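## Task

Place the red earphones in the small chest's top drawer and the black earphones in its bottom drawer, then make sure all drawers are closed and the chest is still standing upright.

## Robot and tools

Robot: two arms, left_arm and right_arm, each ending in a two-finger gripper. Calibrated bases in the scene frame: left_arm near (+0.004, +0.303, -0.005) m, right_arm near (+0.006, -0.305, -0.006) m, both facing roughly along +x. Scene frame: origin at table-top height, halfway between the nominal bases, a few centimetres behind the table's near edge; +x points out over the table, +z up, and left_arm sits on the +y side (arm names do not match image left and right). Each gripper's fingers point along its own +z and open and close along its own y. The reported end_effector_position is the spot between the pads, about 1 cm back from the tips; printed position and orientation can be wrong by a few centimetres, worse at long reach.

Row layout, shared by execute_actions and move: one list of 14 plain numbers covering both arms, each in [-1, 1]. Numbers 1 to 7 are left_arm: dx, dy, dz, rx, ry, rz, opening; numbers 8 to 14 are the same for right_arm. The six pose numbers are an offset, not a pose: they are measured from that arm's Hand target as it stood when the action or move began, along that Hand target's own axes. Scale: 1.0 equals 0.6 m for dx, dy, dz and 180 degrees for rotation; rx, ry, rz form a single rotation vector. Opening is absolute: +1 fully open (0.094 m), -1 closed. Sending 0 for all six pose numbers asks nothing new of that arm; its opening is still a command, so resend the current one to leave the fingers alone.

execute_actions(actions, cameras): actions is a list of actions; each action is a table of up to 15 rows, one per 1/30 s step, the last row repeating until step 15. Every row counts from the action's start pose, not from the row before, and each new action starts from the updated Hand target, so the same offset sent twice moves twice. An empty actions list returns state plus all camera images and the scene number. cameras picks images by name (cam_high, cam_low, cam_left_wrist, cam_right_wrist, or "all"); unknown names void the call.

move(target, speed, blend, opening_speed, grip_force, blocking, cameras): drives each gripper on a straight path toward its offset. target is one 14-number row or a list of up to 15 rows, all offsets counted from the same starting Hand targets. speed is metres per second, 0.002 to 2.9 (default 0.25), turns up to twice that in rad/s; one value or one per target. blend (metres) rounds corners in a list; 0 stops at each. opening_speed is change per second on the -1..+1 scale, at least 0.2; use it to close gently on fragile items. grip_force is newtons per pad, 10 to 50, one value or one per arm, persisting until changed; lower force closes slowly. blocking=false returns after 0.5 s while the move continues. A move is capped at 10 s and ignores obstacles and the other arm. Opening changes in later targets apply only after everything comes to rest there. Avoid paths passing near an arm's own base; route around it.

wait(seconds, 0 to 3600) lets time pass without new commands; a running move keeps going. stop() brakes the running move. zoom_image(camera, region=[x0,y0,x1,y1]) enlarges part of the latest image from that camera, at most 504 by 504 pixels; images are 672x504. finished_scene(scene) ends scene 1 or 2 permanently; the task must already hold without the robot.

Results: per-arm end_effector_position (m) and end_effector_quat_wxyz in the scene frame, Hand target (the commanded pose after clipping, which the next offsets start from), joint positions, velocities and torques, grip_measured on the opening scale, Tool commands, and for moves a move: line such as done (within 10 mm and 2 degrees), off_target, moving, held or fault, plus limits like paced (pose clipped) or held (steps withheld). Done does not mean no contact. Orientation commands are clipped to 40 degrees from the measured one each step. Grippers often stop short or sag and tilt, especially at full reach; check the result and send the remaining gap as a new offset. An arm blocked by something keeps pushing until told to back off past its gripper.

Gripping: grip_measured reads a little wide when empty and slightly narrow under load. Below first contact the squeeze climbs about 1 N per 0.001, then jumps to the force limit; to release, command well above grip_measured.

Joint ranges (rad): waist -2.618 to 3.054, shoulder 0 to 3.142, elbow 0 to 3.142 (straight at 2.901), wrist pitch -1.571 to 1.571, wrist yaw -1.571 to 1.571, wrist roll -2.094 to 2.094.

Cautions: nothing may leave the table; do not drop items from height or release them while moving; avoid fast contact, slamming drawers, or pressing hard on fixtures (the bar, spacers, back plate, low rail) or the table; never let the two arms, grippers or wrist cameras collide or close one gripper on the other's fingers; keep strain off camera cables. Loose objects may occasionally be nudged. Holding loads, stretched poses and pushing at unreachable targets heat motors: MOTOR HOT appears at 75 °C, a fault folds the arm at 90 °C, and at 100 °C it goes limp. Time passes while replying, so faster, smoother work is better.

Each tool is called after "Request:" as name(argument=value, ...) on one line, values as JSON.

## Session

Request:
execute_actions(actions=[])

Scene clock: 0.00 s.
left_arm: end_effector_position=(+0.2357, +0.1658, +0.1676) grip_measured=+1.000 end_effector_quat_wxyz=(+0.475, +0.006, +0.848, -0.234) | right_arm: end_effector_position=(+0.2401, -0.2747, +0.1661) grip_measured=+1.000 end_effector_quat_wxyz=(+0.494, +0.142, +0.857, +0.028)
Joint positions: left_arm=[-0.592 0.571 0.434 -0.327 -0.13 -0.522 0.094] | right_arm=[0.528 0.526 0.521 -0.626 0.558 0.577 0.094]
Joint velocities: within noise
Joint torques (N m): no reading
Heat: left arm: 28 °C; right arm: 27 °C.
Hand target: left_arm +0.2362, +0.1657, +0.1715; +0.478, +0.005, +0.846, -0.235 | right_arm +0.2407, -0.2742, +0.1703; +0.497, +0.143, +0.855, +0.032
Tool commands: left_gripper/opening=+1.0 right_gripper/opening=+1.0

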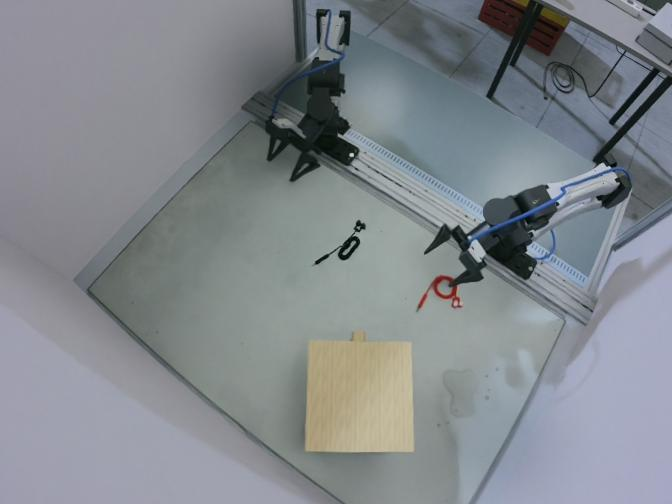

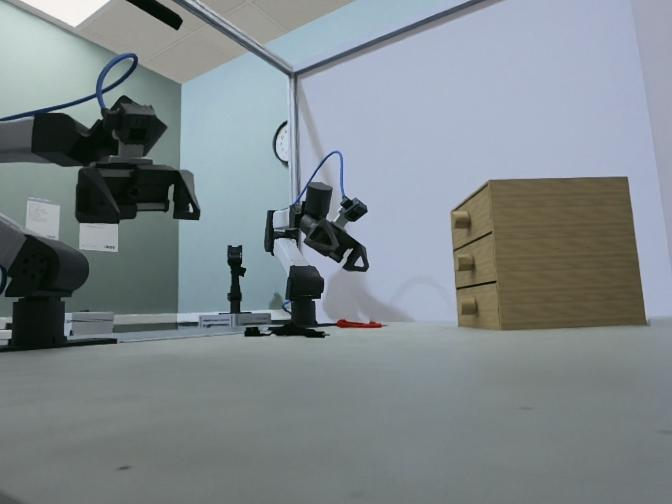

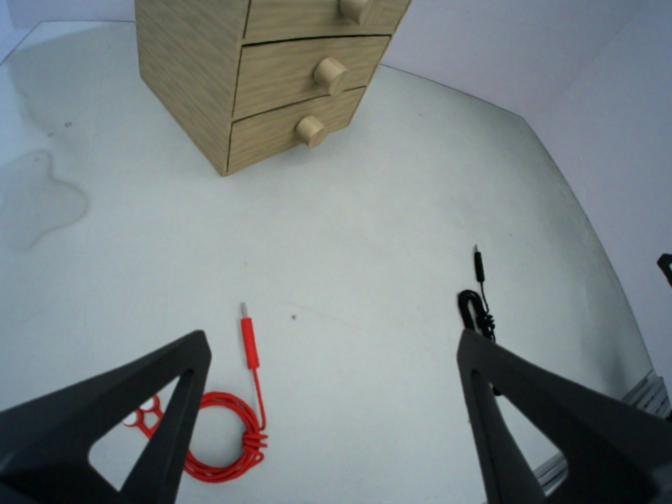

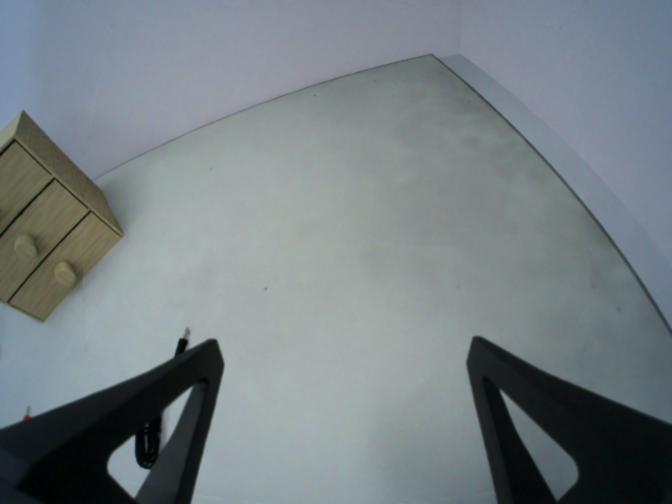

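Request:
move(target=[0.074,0.0705,-0.004,-0.070,0.3546,0.1454,-0.04,-0.0145,0.543,0.201,-0.218,-0.139,-0.123,0.1], speed=0.4, cameras=["all"])

Scene clock: 12.97 s.
left_arm: end_effector_position=(+0.2192, +0.1938, +0.1173) grip_measured=-0.037 end_effector_quat_wxyz=(+0.006, +0.250, +0.968, -0.009) | right_arm: end_effector_position=(+0.4127, +0.0184, +0.1711) grip_measured=+0.102 end_effector_quat_wxyz=(+0.672, -0.187, +0.694, +0.180)
Joint positions: left_arm=[-0.428 1.448 1.183 -1.297 0.022 0.055 0.045] | right_arm=[0.738 1.876 0.836 1.007 0.229 -0.012 0.052]
Joint torques (N m): left_arm=[-0.57 -3.7 8.53 0.14 -0.21 0.1] | right_arm=[-0.57 -6.76 9.44 2.18 -0.23 -0.09]
Heat: left arm: 31 °C; right arm: 29 °C.
Hand target: left_arm +0.2200, +0.1948, +0.1198; -0.001, +0.259, +0.966, +0.000 | right_arm +0.4180, +0.0246, +0.1808; +0.681, -0.189, +0.682, +0.188
Off the commanded pose: left_arm 0.003 m, 2 deg | right_arm 0.013 m, 2 deg.
move: off_target (right_arm)

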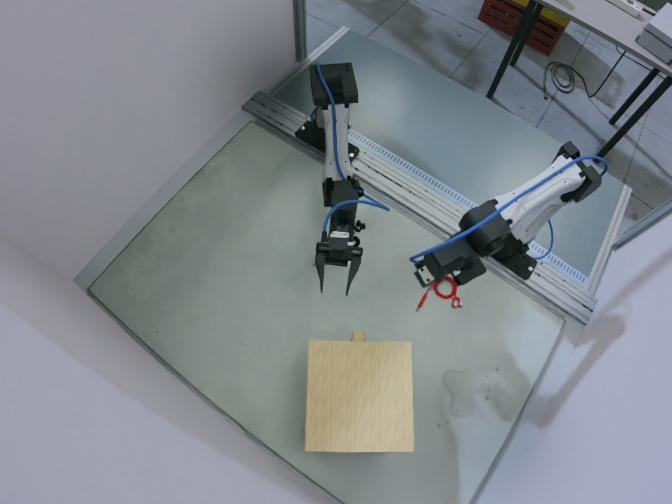

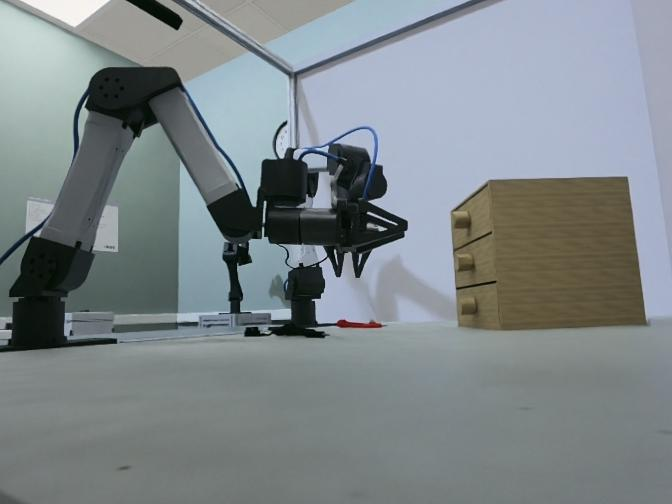

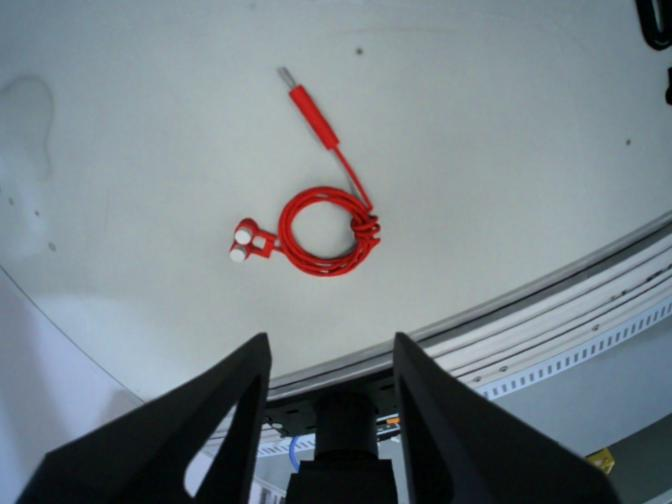

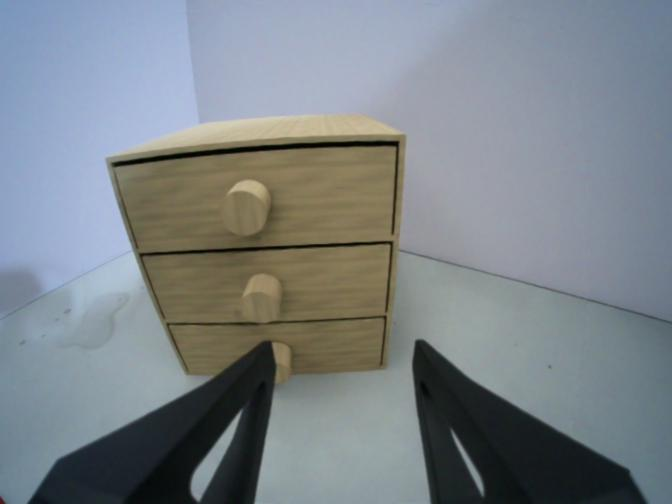

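Request:
move(target=[[-0.01,0.067,0.12,0,0,0,-0.04,0.017,0.107,0.092,0,0,0,0.1],[-0.01,0.067,0.191,0,0,0,-0.04,0.017,0.107,0.092,0,0,0,0.1]], speed=[0.25,0.12], blend=[0.01,0], cameras=["cam_left_wrist","cam_right_wrist"])

Scene clock: 22.87 s.
left_arm: end_effector_position=(+0.2346, +0.2268, +0.0250) grip_measured=-0.038 end_effector_quat_wxyz=(-0.014, +0.251, +0.968, -0.002) | right_arm: end_effector_position=(+0.4280, +0.1035, +0.1689) grip_measured=+0.102 end_effector_quat_wxyz=(+0.678, -0.192, +0.683, +0.193)
Joint positions: left_arm=[-0.288 1.572 0.92 -0.953 0.011 0.198 0.045] | right_arm=[0.85 2.111 1.155 0.952 0.316 -0.012 0.052]
Joint torques (N m): left_arm=[0.73 -2.1 2.76 1.18 -0.1 0.2] | right_arm=[-0.08 -8.64 9.78 1.93 0.06 -0.12]
Heat: left arm: 32 °C; right arm: 31 °C.
Hand target: left_arm +0.2452, +0.2266, +0.0052; -0.001, +0.259, +0.966, +0.000 | right_arm +0.4323, +0.1080, +0.1705; +0.681, -0.189, +0.682, +0.189
Off the commanded pose: left_arm 0.022 m, 2 deg | right_arm 0.006 m, 1 deg.
move: off_target (left_arm)

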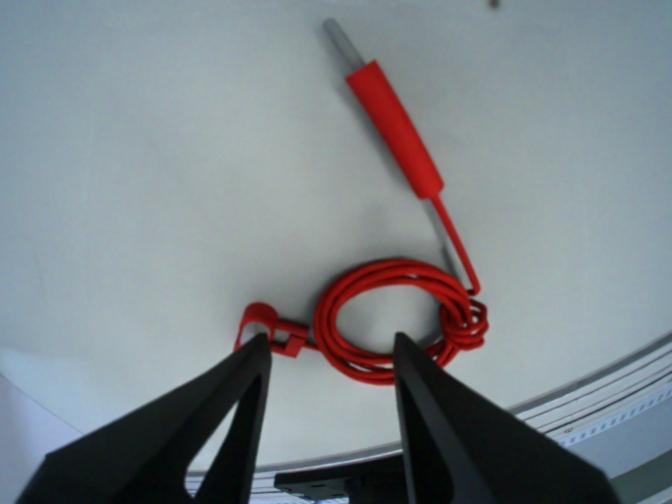

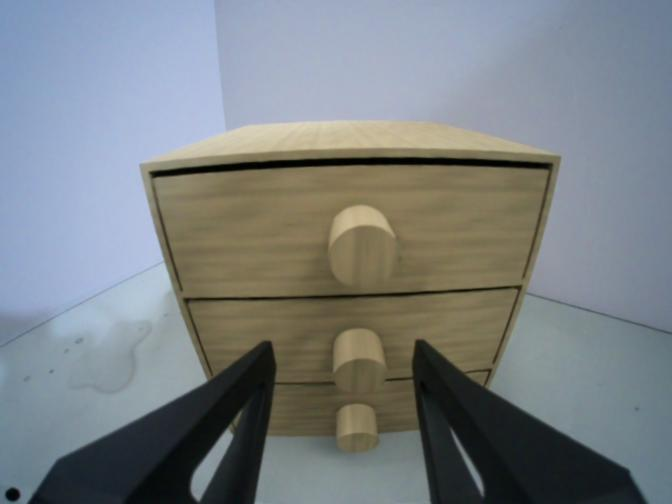

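Request:
move(target=[[0,-0.003,-0.06,0,0,0.19,-0.23,-0.016,-0.017,0.048,0,0,0,0.1],[0.003,-0.003,0.0,0,0,0.19,-0.23,-0.016,-0.017,0.048,0,0,0,0.1]], speed=0.12, cameras=["cam_left_wrist","cam_right_wrist"])

Scene clock: 36.03 s.
left_arm: end_effector_position=(+0.2430, +0.2284, +0.0127) grip_measured=-0.228 end_effector_quat_wxyz=(+0.000, +0.526, +0.850, +0.009) | right_arm: end_effector_position=(+0.4579, +0.1078, +0.1784) grip_measured=+0.102 end_effector_quat_wxyz=(+0.680, -0.183, +0.685, +0.184)
Joint positions: left_arm=[-0.288 1.592 0.887 -0.868 -0.012 0.798 0.036] | right_arm=[0.815 2.16 1.29 0.866 0.306 -0.012 0.052]
Joint torques (N m): left_arm=[0.25 -4.22 4.74 0.56 0.2 0.12] | right_arm=[-0.38 -9.09 10.4 1.87 -0.24 -0.11]
Heat: left arm: 32 °C; right arm: 32 °C.
Hand target: left_arm +0.2428, +0.2260, +0.0052; -0.001, +0.532, +0.847, +0.000 | right_arm +0.4622, +0.1142, +0.1801; +0.681, -0.189, +0.682, +0.189
Off the commanded pose: left_arm 0.008 m, 1 deg | right_arm 0.008 m, 1 deg.
move: done

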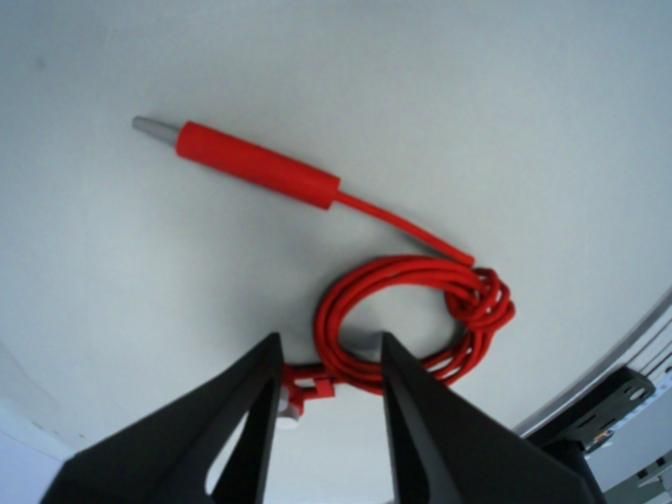

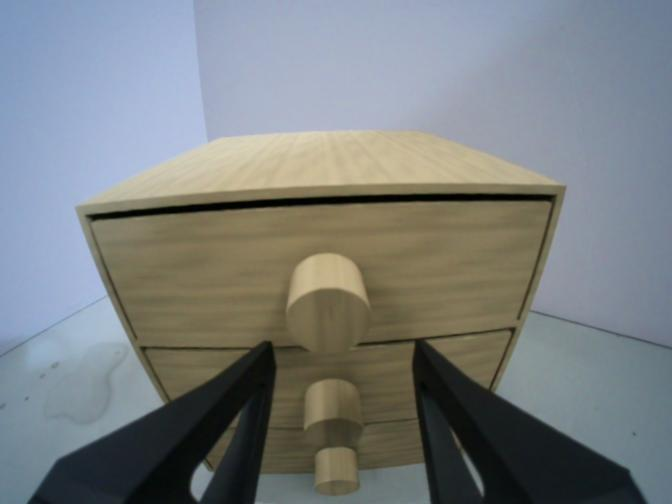

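Request:
move(target=[[0,0,0.0,0,0,0,-0.23,0,0.010,0.058,0,0,0,0.1],[0,0,0,0,0,0,-1,0,0.010,0.058,0,0,0,-0.7],[0,0,-0.33,0,0,0,-1,0,0.010,-0.13,0,0,0,-0.7]], speed=[0.12,0.12,0.15], opening_speed=1.0, cameras=["all"])

Scene clock: 42.73 s.
left_arm: end_effector_position=(+0.2530, +0.2243, +0.1927) grip_measured=-0.933 end_effector_quat_wxyz=(+0.038, +0.527, +0.849, +0.018) | right_arm: end_effector_position=(+0.3973, +0.0827, +0.1760) grip_measured=-0.434 end_effector_quat_wxyz=(+0.680, -0.191, +0.681, +0.193)
Joint positions: left_arm=[-0.287 1.496 1.525 -1.523 -0.012 0.802 0.003] | right_arm=[0.877 1.993 0.99 1.004 0.343 -0.013 0.027]
Joint torques (N m): left_arm=[0.55 -7.12 8.36 0.01 0.2 0.11] | right_arm=[0.35 -10.7 5.34 1.95 0.11 -0.02]
Heat: left arm: 32 °C; right arm: 33 °C.
Hand target: left_arm +0.2430, +0.2259, +0.2033; +0.000, +0.532, +0.847, +0.000 | right_arm +0.3922, +0.0792, +0.1802; +0.681, -0.189, +0.681, +0.189
Off the commanded pose: left_arm 0.015 m, 5 deg | right_arm 0.007 m, 1 deg.
joint sent to its limit (left arm) — joint 4 (wrist pitch), lower limit. The joint targets are off in orientation, not in position.
move: off_target (left_arm); target 2's new opening was sent with right_arm's hand 0.011 m and 1 deg from that target

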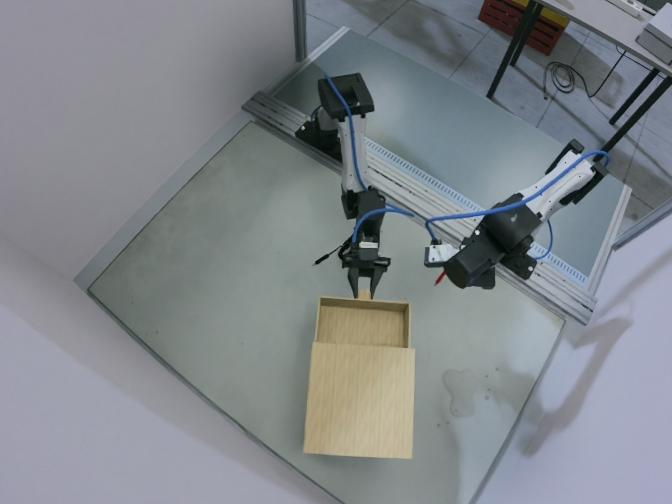

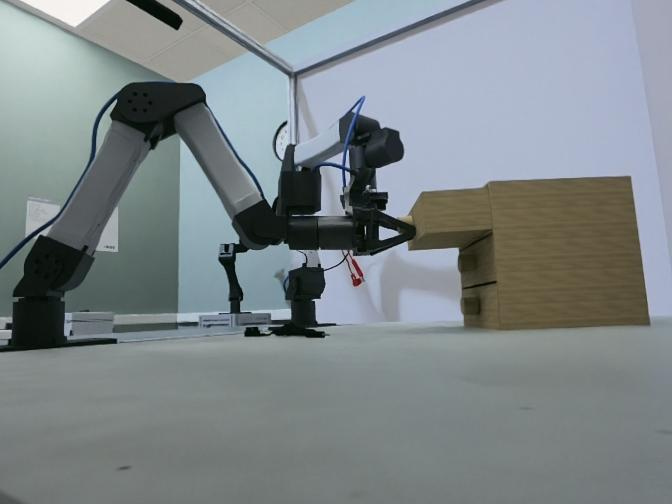

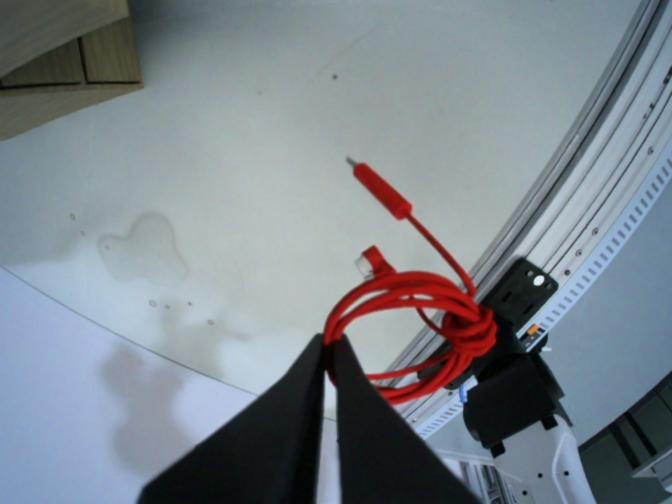

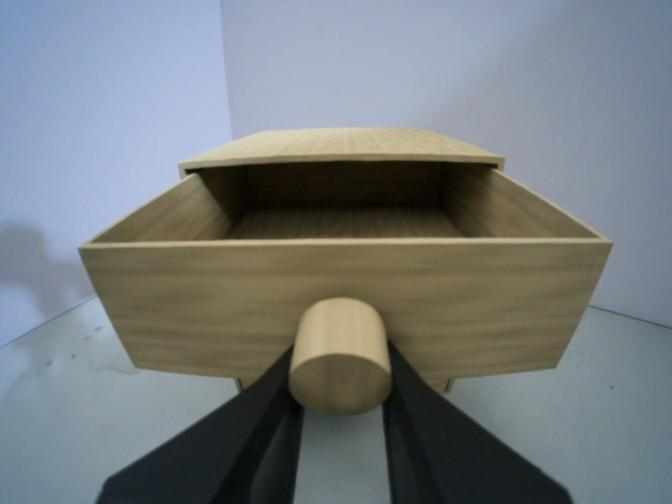

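Request:
move(target=[[0,0,-0.261,0,0,0,-1,0,0,0,0,0,0,-0.7],[-0.258,0.222,-0.261,0,0,-0.529,-1,0,0,0,0,0,0,-0.7],[-0.258,0.222,-0.10,0,0,-0.529,-1,0,0,0,0,0,0,-0.7]], speed=0.25, blend=0.04, cameras=["cam_high","cam_left_wrist","cam_right_wrist"])

Scene clock: 56.10 s.
left_arm: end_effector_position=(+0.4387, +0.1409, +0.2786) grip_measured=-0.933 end_effector_quat_wxyz=(+0.206, -0.249, +0.937, -0.134) | right_arm: end_effector_position=(+0.3973, +0.0827, +0.1761) grip_measured=-0.434 end_effector_quat_wxyz=(+0.680, -0.191, +0.681, +0.193)
Joint positions: left_arm=[-0.337 2.098 2.537 -1.52 -0.016 -0.877 0.003] | right_arm=[0.877 1.993 0.99 1.004 0.343 -0.013 0.027]
Joint torques (N m): left_arm=[0.54 -8.81 5.35 0.66 0.05 -0.11] | right_arm=[0.36 -10.78 5.22 1.93 0.1 -0.07]
Heat: left arm: 33 °C; right arm: 34 °C.
Hand target: left_arm +0.4303, +0.1441, +0.2629; -0.001, -0.267, +0.964, +0.000 | right_arm +0.3922, +0.0792, +0.1803; +0.682, -0.189, +0.681, +0.189
Off the commanded pose: left_arm 0.018 m, 28 deg | right_arm 0.007 m, 1 deg.
joint sent to its limit (left arm) — joint 4 (wrist pitch), lower limit. The joint targets are off in orientation, not in position.
move: off_target (left_arm); limits=paced

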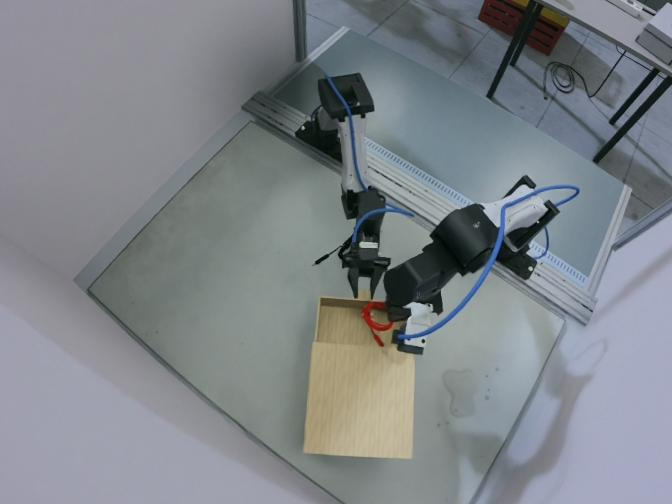

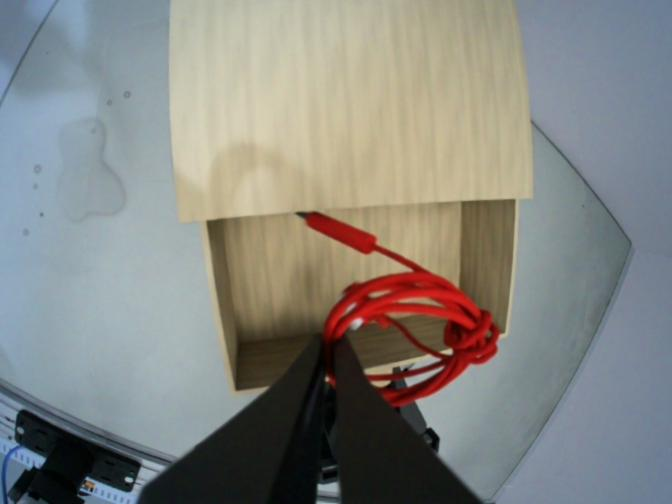

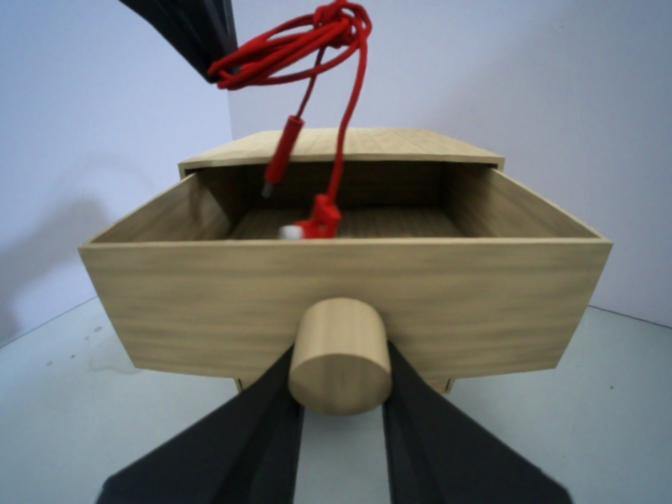

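Request:
move(target=[[-0.033,0,0.07,0,0,0,-1,0,0,0,0,0,0,-0.7],[-0.033,0,0.07,0,0,0,-0.4,0,0,0,0,0,0,-0.7],[-0.033,0,-0.12,0,0,0,-0.4,0,0,0,0,0,0,-0.7]], speed=0.13, cameras=["cam_left_wrist","cam_right_wrist"])

Scene clock: 62.60 s.
left_arm: end_effector_position=(+0.4620, +0.1478, +0.3232) grip_measured=-0.403 end_effector_quat_wxyz=(+0.272, -0.256, +0.910, -0.180) | right_arm: end_effector_position=(+0.3973, +0.0826, +0.1761) grip_measured=-0.434 end_effector_quat_wxyz=(+0.680, -0.190, +0.681, +0.193)
Joint positions: left_arm=[-0.303 2.162 2.77 -1.521 -0.006 -0.873 0.028] | right_arm=[0.877 1.993 0.99 1.004 0.343 -0.013 0.027]
Joint torques (N m): left_arm=[0.77 -12.88 7.17 0.9 0.03 0.11] | right_arm=[0.54 -10.7 5.38 1.93 0.12 -0.07]
Heat: left arm: 33 °C; right arm: 34 °C.
Hand target: left_arm +0.4472, +0.1544, +0.3350; -0.001, -0.267, +0.964, +0.000 | right_arm +0.3922, +0.0792, +0.1803; +0.682, -0.189, +0.681, +0.189
Off the commanded pose: left_arm 0.020 m, 38 deg | right_arm 0.007 m, 1 deg.
joint sent to its limit (left arm) — joint 4 (wrist pitch), lower limit. The joint targets are off in orientation, not in position.
move: off_target (left_arm); target 2's new opening was sent with left_arm's hand 0.021 m and 24 deg from that target

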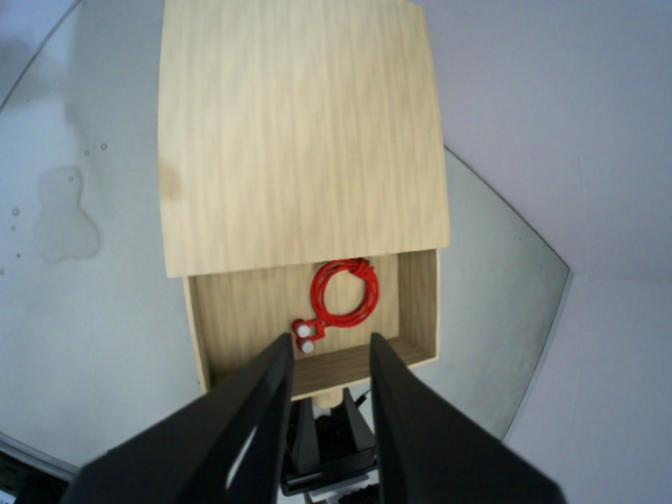

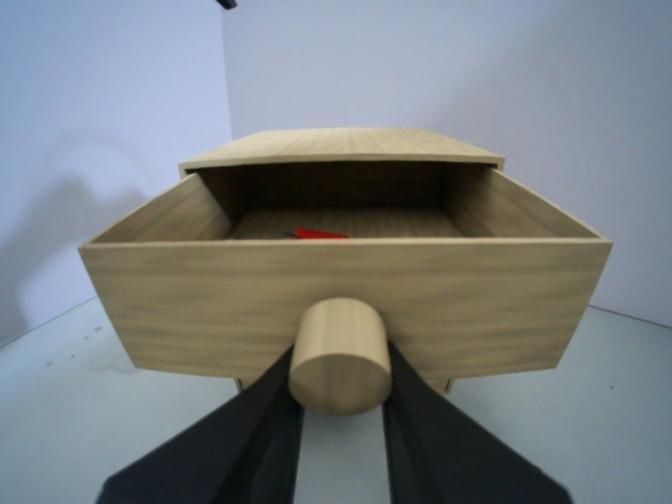

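Request:
move(target=[[0,0,-0.03,0,0,0,-0.4,0,0,0.195,0,0,0,-0.7],[0.13,0.323,0,0,0,0,-0.4,0,0,0.195,0,0,0,0.1],[0.13,0.323,0,0,0,0,-0.4,0,0,0.06,0,0,0,0.1],[0.13,0.323,0,0,0,0,-0.4,0.175,0,0.10,0,0.083,0,0.1]], speed=[0.12,0.3,0.2,0.2], cameras=["cam_high","cam_right_wrist"])

Scene clock: 77.30 s.
left_arm: end_effector_position=(+0.2954, +0.2753, +0.3411) grip_measured=-0.403 end_effector_quat_wxyz=(+0.270, -0.261, +0.920, -0.114) | right_arm: end_effector_position=(+0.4395, +0.1038, +0.0762) grip_measured=+0.098 end_effector_quat_wxyz=(+0.589, -0.212, +0.765, +0.154)
Joint positions: left_arm=[-0.049 1.412 1.947 -1.52 0.032 -0.634 0.028] | right_arm=[0.833 2.234 1.222 0.738 0.317 0.056 0.052]
Joint torques (N m): left_arm=[0.35 -5.33 4.77 0.81 -0.28 0.11] | right_arm=[-0.57 -8.87 9.57 1.96 -0.16 0.06]
Heat: left arm: 33 °C; right arm: 35 °C.
Hand target: left_arm +0.2807, +0.2804, +0.3351; -0.001, -0.267, +0.964, +0.000 | right_arm +0.4436, +0.1100, +0.0752; +0.587, -0.212, +0.764, +0.162
Off the commanded pose: left_arm 0.017 m, 34 deg | right_arm 0.008 m, 1 deg.
joint sent to its limit (left arm) — joint 4 (wrist pitch), lower limit. The joint targets are off in orientation, not in position.
move: off_target (left_arm); target 2's new opening was sent with right_arm's hand 0.012 m and 0 deg from that target; limits=paced

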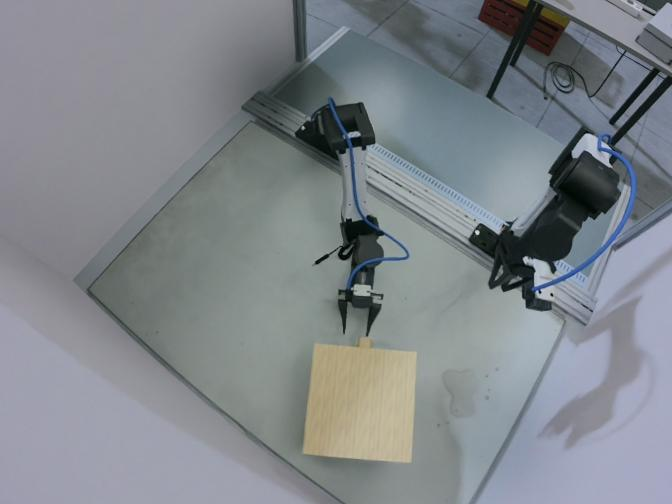

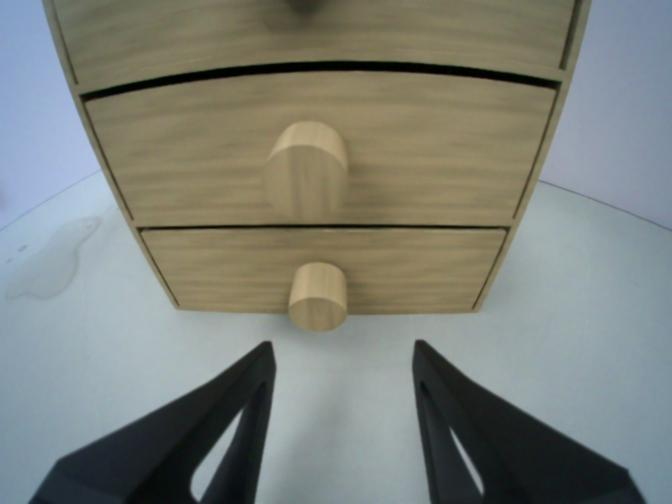

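Request:
move(target=[[0,0,0,0,0,0,-0.4,0,0.02,0.080,0,0,0,0.1],[0,0,0,0,0,0,-0.4,0,0.02,0.080,0,0,0,-0.7],[0,0,0,0,0,0,-0.4,0.042,0.02,-0.085,0,0,0,-0.7]], speed=0.12, opening_speed=1.0, cameras=["cam_high","cam_left_wrist","cam_right_wrist"])

Scene clock: 83.70 s.
left_arm: end_effector_position=(+0.2954, +0.2753, +0.3411) grip_measured=-0.403 end_effector_quat_wxyz=(+0.270, -0.261, +0.920, -0.114) | right_arm: end_effector_position=(+0.3960, +0.0920, +0.0581) grip_measured=-0.429 end_effector_quat_wxyz=(+0.588, -0.215, +0.764, +0.159)
Joint positions: left_arm=[-0.049 1.412 1.947 -1.52 0.032 -0.634 0.028] | right_arm=[0.891 2.19 1.029 0.882 0.36 0.073 0.027]
Joint torques (N m): left_arm=[0.35 -5.31 4.77 0.81 -0.28 0.11] | right_arm=[0.28 -11.45 4.62 1.94 0.03 0.08]
Heat: left arm: 33 °C; right arm: 35 °C.
Hand target: left_arm +0.2807, +0.2804, +0.3351; -0.001, -0.267, +0.964, +0.000 | right_arm +0.3897, +0.0916, +0.0640; +0.587, -0.212, +0.764, +0.162
Off the commanded pose: left_arm 0.017 m, 34 deg | right_arm 0.009 m, 1 deg.
joint sent to its limit (left arm) — joint 4 (wrist pitch), lower limit. The joint targets are off in orientation, not in position.
move: done

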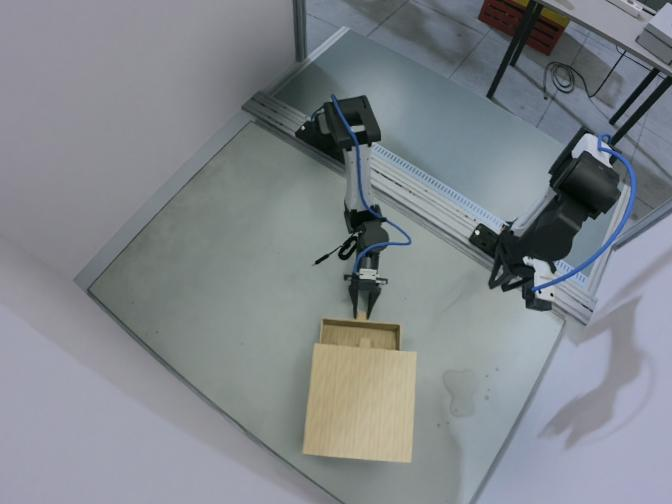

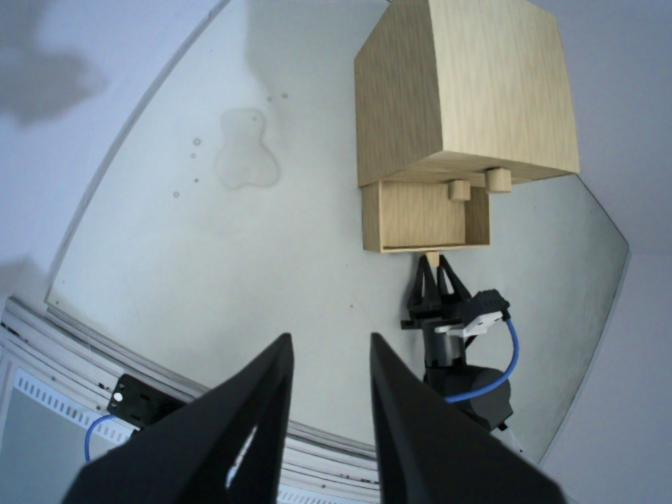

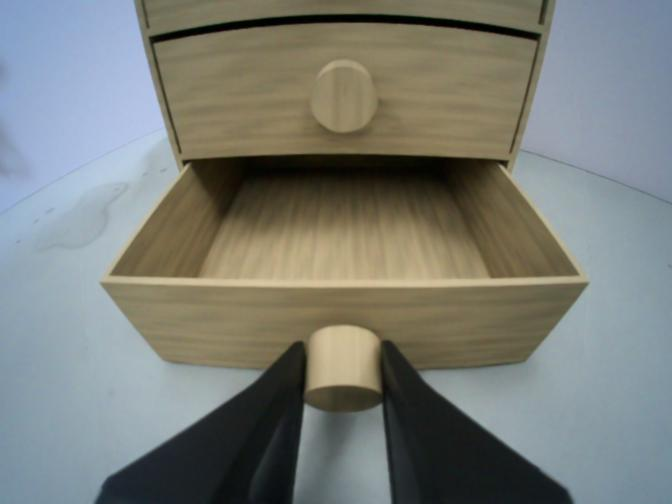

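Request:
move(target=[[0,0,0,0,0,0,-0.4,0,0,0,0,0,0,0.1],[0,0,0,0,0,0,-0.4,-0.02,0,-0.1,0,0,0,0.1],[0,0,0,0,0,0,-0.4,-0.023,-0.084,-0.339,0,0.417,0,-0.04]], speed=0.3, blend=[0,0.02,0], cameras=["cam_high","cam_right_wrist"])

Scene clock: 91.57 s.
left_arm: end_effector_position=(+0.2954, +0.2753, +0.3411) grip_measured=-0.403 end_effector_quat_wxyz=(+0.270, -0.261, +0.920, -0.114) | right_arm: end_effector_position=(+0.2475, -0.0555, +0.1270) grip_measured=-0.038 end_effector_quat_wxyz=(+0.002, -0.265, +0.964, -0.008)
Joint positions: left_arm=[-0.049 1.412 1.947 -1.52 0.032 -0.634 0.028] | right_arm=[0.809 1.871 1.687 -1.395 0.033 0.288 0.045]
Joint torques (N m): left_arm=[0.36 -5.3 4.77 0.81 -0.28 0.11] | right_arm=[-0.69 -6.54 9.85 0.12 -0.17 -0.11]
Heat: left arm: 33 °C; right arm: 35 °C.
Hand target: left_arm +0.2807, +0.2804, +0.3351; -0.001, -0.267, +0.964, +0.000 | right_arm +0.2501, -0.0508, +0.1299; +0.000, -0.267, +0.964, +0.000
Off the commanded pose: left_arm 0.017 m, 34 deg | right_arm 0.006 m, 1 deg.
joint sent to its limit (left arm) — joint 4 (wrist pitch), lower limit. The joint targets are off in orientation, not in position.
move: done

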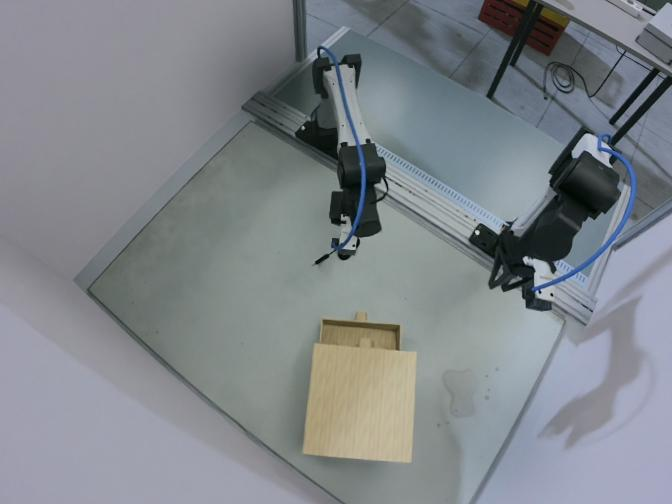

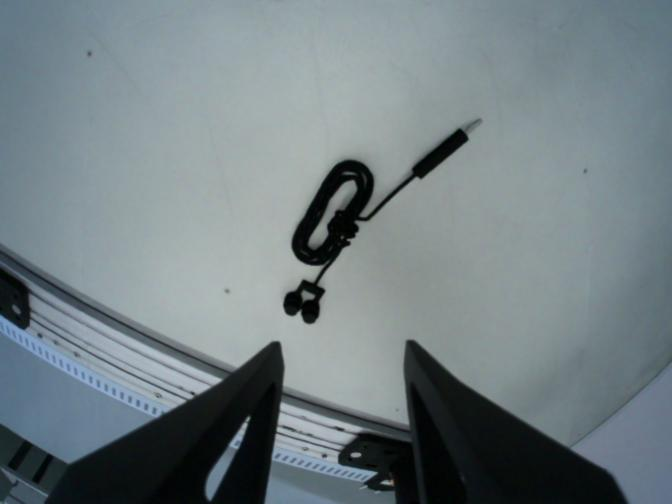

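Request:
move(target=[[0,0,0,0,0,0,-0.4,-0.025,0.011,0.10,0,0,0.18,0.4],[0,0,0,0,0,0,-0.4,-0.025,0.011,0.205,0,0,0.18,0.4]], speed=[0.25,0.12], cameras=["cam_right_wrist"])

Scene clock: 99.33 s.
left_arm: end_effector_position=(+0.2954, +0.2753, +0.3411) grip_measured=-0.403 end_effector_quat_wxyz=(+0.270, -0.261, +0.920, -0.114) | right_arm: end_effector_position=(+0.2627, -0.0356, +0.0177) grip_measured=+0.398 end_effector_quat_wxyz=(+0.011, +0.008, +1.000, +0.004)
Joint positions: left_arm=[-0.049 1.412 1.947 -1.52 0.032 -0.634 0.028] | right_arm=[0.808 2.001 1.425 -0.978 0.028 0.84 0.066]
Joint torques (N m): left_arm=[0.35 -5.31 4.77 0.81 -0.28 0.11] | right_arm=[-0.58 -7.19 5.2 0.42 -0.11 0.07]
Heat: left arm: 32 °C; right arm: 34 °C.
Hand target: left_arm +0.2807, +0.2804, +0.3351; -0.001, -0.267, +0.964, +0.000 | right_arm +0.2595, -0.0375, +0.0068; +0.000, +0.013, +1.000, +0.000
Off the commanded pose: left_arm 0.017 m, 34 deg | right_arm 0.011 m, 1 deg.
joint sent to its limit (left arm) — joint 4 (wrist pitch), lower limit. The joint targets are off in orientation, not in position.
move: off_target (right_arm)

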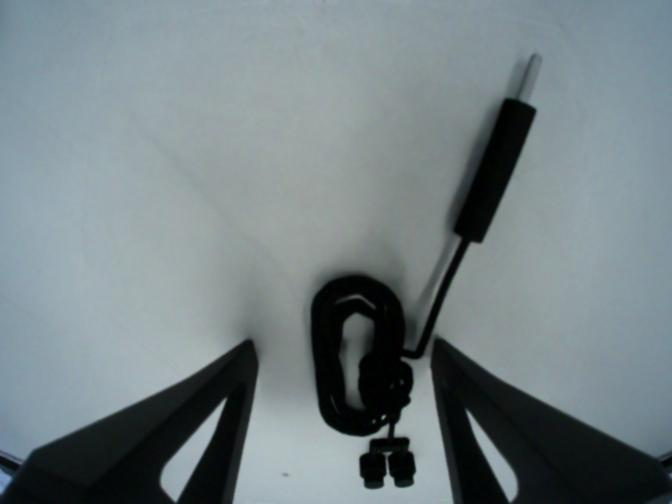

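Request:
move(target=[[0,0,0,0,0,0,-0.4,0,0,0.009,0,0,0,0.4],[0,0,0,0,0,0,-0.4,0,0,0.009,0,0,0,-1],[0,0,0,0,0,0,-0.4,0,0,-0.25,0,0,0,-1]], speed=[0.1,0.1,0.2], opening_speed=1.0, cameras=["cam_right_wrist"])

Scene clock: 105.07 s.
left_arm: end_effector_position=(+0.2954, +0.2753, +0.3411) grip_measured=-0.403 end_effector_quat_wxyz=(+0.270, -0.261, +0.920, -0.114) | right_arm: end_effector_position=(+0.2577, -0.0416, +0.1537) grip_measured=-0.809 end_effector_quat_wxyz=(-0.002, +0.011, +1.000, -0.002)
Joint positions: left_arm=[-0.049 1.412 1.947 -1.52 0.032 -0.634 0.028] | right_arm=[0.808 1.958 1.911 -1.533 0.017 0.845 0.009]
Joint torques (N m): left_arm=[0.35 -5.31 4.77 0.81 -0.28 0.11] | right_arm=[0.06 -7.32 9.69 0.11 -0.08 0.08]
Heat: left arm: 32 °C; right arm: 34 °C.
Hand target: left_arm +0.2807, +0.2804, +0.3351; -0.001, -0.267, +0.964, +0.000 | right_arm +0.2595, -0.0374, +0.1568; +0.000, +0.013, +1.000, +0.000
Off the commanded pose: left_arm 0.017 m, 34 deg | right_arm 0.005 m, 0 deg.
joint sent to its limit (left arm) — joint 4 (wrist pitch), lower limit. The joint targets are off in orientation, not in position.
move: done; target 2's new opening was sent with right_arm's hand 0.016 m and 2 deg from that target

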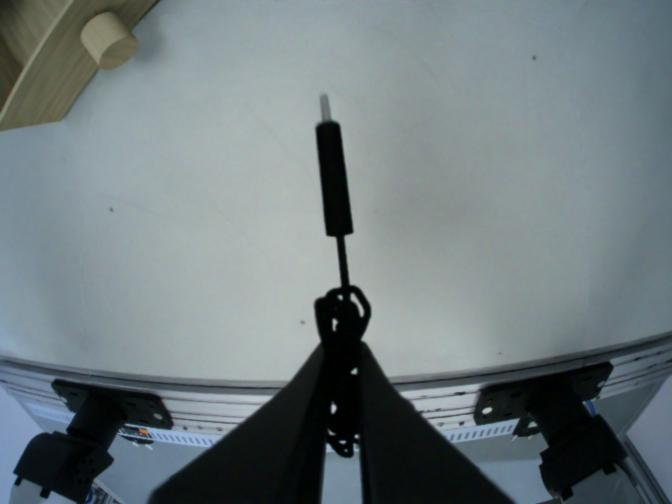

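Request:
move(target=[0,0,0,0,0,0,-0.4,-0.248,0.179,-0.072,0.161,-0.2935,-0.629,-1], speed=0.4, cameras=["cam_high","cam_left_wrist","cam_right_wrist"])

Scene clock: 116.63 s.
left_arm: end_effector_position=(+0.2954, +0.2753, +0.3411) grip_measured=-0.403 end_effector_quat_wxyz=(+0.270, -0.261, +0.920, -0.114) | right_arm: end_effector_position=(+0.4130, +0.0665, +0.1853) grip_measured=-0.809 end_effector_quat_wxyz=(-0.348, +0.793, -0.453, +0.211)
Joint positions: left_arm=[-0.049 1.412 1.947 -1.52 0.032 -0.634 0.028] | right_arm=[0.806 1.965 1.724 -0.517 0.242 -1.396 0.009]
Joint torques (N m): left_arm=[0.35 -5.31 4.77 0.81 -0.28 0.11] | right_arm=[-0.62 -12.34 6.95 1.82 -0.19 -0.03]
Heat: left arm: 32 °C; right arm: 35 °C.
Hand target: left_arm +0.2807, +0.2804, +0.3351; -0.001, -0.267, +0.964, +0.000 | right_arm +0.4110, +0.0661, +0.1998; -0.368, +0.789, -0.446, +0.208
Off the commanded pose: left_arm 0.017 m, 34 deg | right_arm 0.015 m, 2 deg.
joint sent to its limit (left arm) — joint 4 (wrist pitch), lower limit. The joint targets are off in orientation, not in position.
move: off_target (right_arm)

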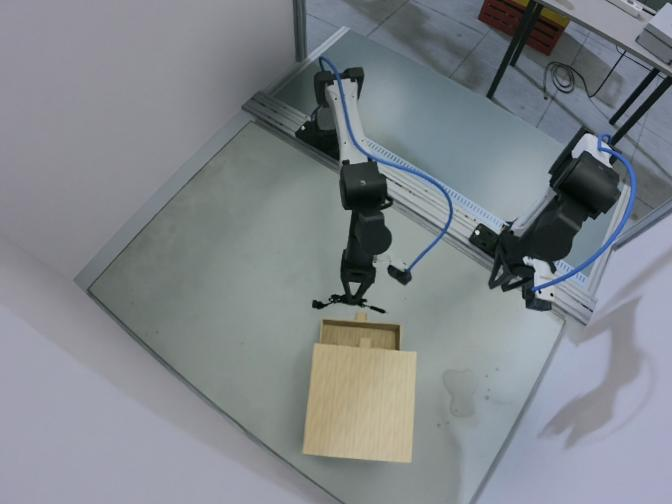

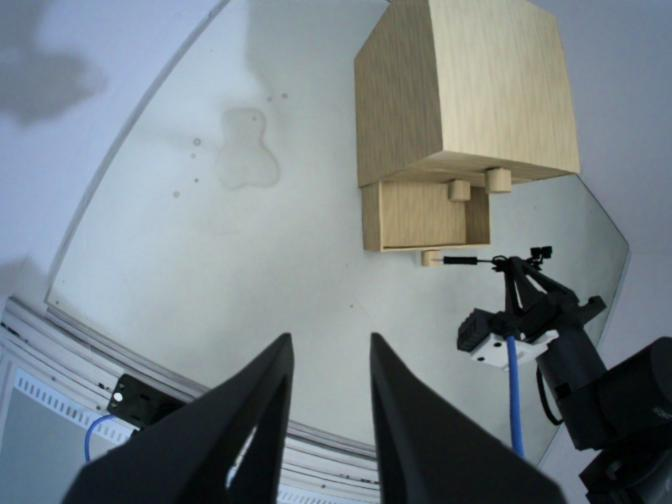

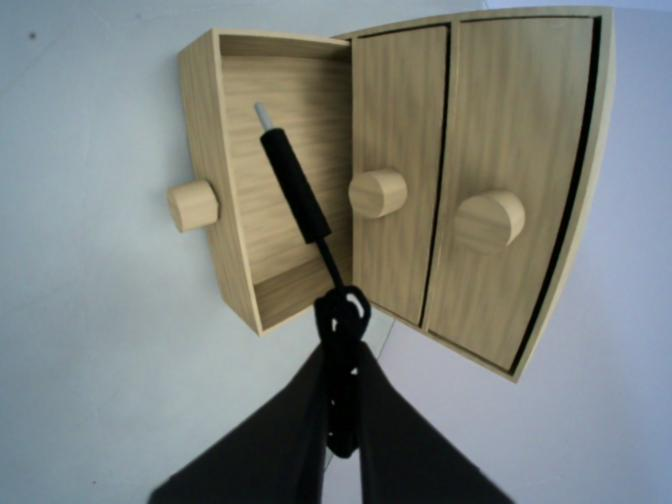

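Request:
move(target=[[0,0,0,0,0,0,-0.4,-0.027,0.044,0.173,0,0,0,-1],[0,0,0,0,0,0,-0.4,-0.027,0.044,0.173,0,0,0,-0.4],[0,0,0,0,0,0,-0.4,-0.027,0.044,-0.02,0,0,0,-0.4]], speed=0.13, cameras=["cam_left_wrist","cam_right_wrist"])

Scene clock: 127.10 s.
left_arm: end_effector_position=(+0.2954, +0.2753, +0.3411) grip_measured=-0.403 end_effector_quat_wxyz=(+0.270, -0.261, +0.920, -0.114) | right_arm: end_effector_position=(+0.3867, +0.0699, +0.1805) grip_measured=-0.402 end_effector_quat_wxyz=(-0.366, +0.791, -0.445, +0.206)
Joint positions: left_arm=[-0.049 1.412 1.947 -1.52 0.032 -0.634 0.028] | right_arm=[0.849 1.883 1.573 -0.421 0.252 -1.373 0.028]
Joint torques (N m): left_arm=[0.35 -5.31 4.77 0.81 -0.28 0.11] | right_arm=[0.35 -11.37 6.94 1.55 0.12 0.16]
Heat: left arm: 32 °C; right arm: 37 °C.
Hand target: left_arm +0.2807, +0.2804, +0.3351; -0.001, -0.267, +0.964, +0.000 | right_arm +0.3803, +0.0665, +0.1875; -0.368, +0.789, -0.446, +0.208
Off the commanded pose: left_arm 0.017 m, 34 deg | right_arm 0.010 m, 1 deg.
joint sent to its limit (left arm) — joint 4 (wrist pitch), lower limit. The joint targets are off in orientation, not in position.
move: done; target 2's new opening was sent with right_arm's hand 0.014 m and 2 deg from that target

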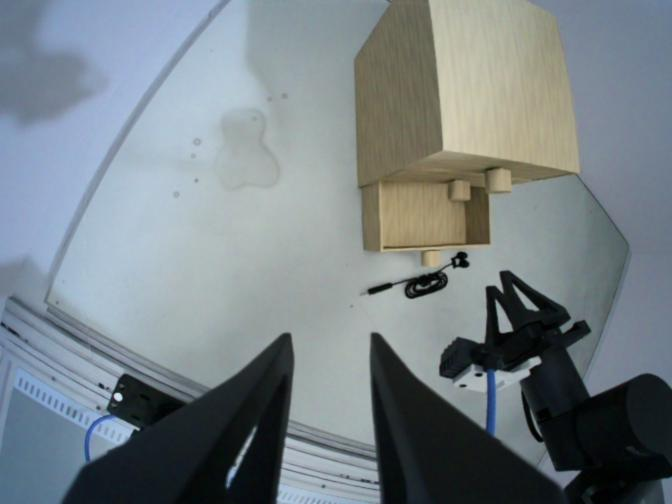

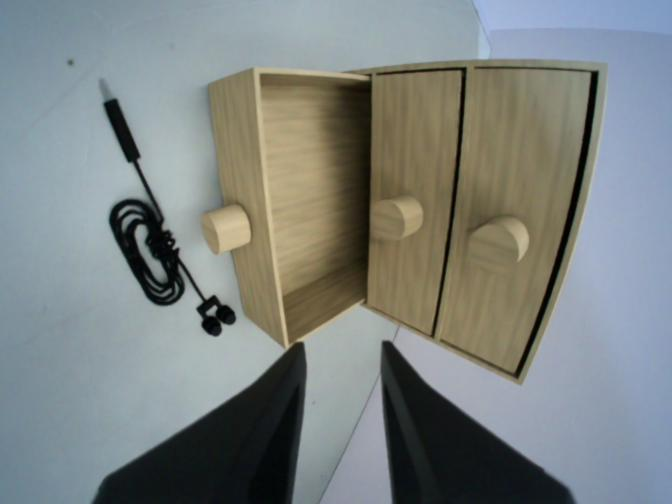

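Request:
move(target=[0,0,0,0,0,0,-0.4,0.005,0.126,0.025,-0.278,0,0,0.1], speed=0.3, cameras=["cam_left_wrist","cam_right_wrist"])

Scene clock: 134.90 s.
left_arm: end_effector_position=(+0.2954, +0.2753, +0.3411) grip_measured=-0.403 end_effector_quat_wxyz=(+0.270, -0.261, +0.920, -0.114) | right_arm: end_effector_position=(+0.3494, +0.0415, +0.1208) grip_measured=+0.098 end_effector_quat_wxyz=(-0.059, +0.869, -0.491, +0.026)
Joint positions: left_arm=[-0.049 1.412 1.947 -1.52 0.032 -0.634 0.028] | right_arm=[0.792 2.433 2.54 -1.554 0.037 -1.309 0.052]
Joint torques (N m): left_arm=[0.35 -5.31 4.77 0.81 -0.28 0.11] | right_arm=[-0.77 -9.88 9.57 0.32 -0.24 0.01]
Heat: left arm: 32 °C; right arm: 37 °C.
Hand target: left_arm +0.2807, +0.2804, +0.3351; -0.001, -0.267, +0.964, +0.000 | right_arm +0.3500, +0.0448, +0.1198; +0.000, +0.870, -0.493, +0.000
Off the commanded pose: left_arm 0.017 m, 34 deg | right_arm 0.004 m, 7 deg.
joint sent to its limit (left arm) — joint 4 (wrist pitch), lower limit. The joint targets are off in orientation, not in position.
joint sent to its limit (right arm) — joint 4 (wrist pitch), lower limit. The joint targets are off in orientation, not in position.
move: off_target (right_arm)

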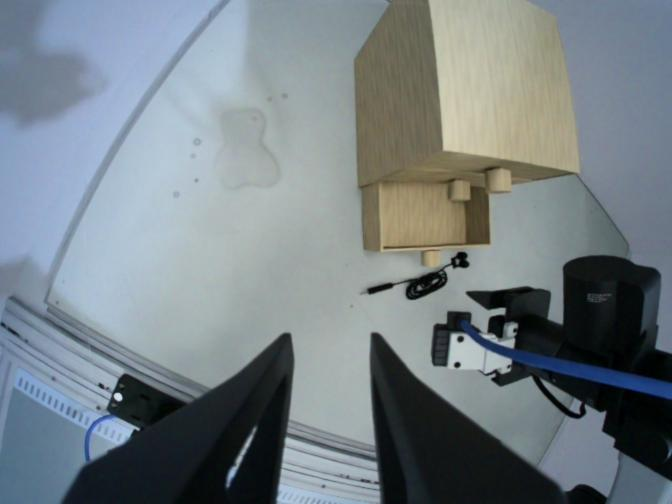

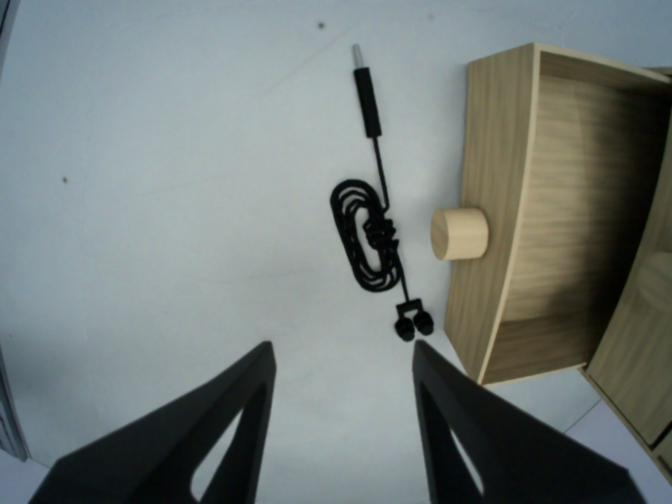

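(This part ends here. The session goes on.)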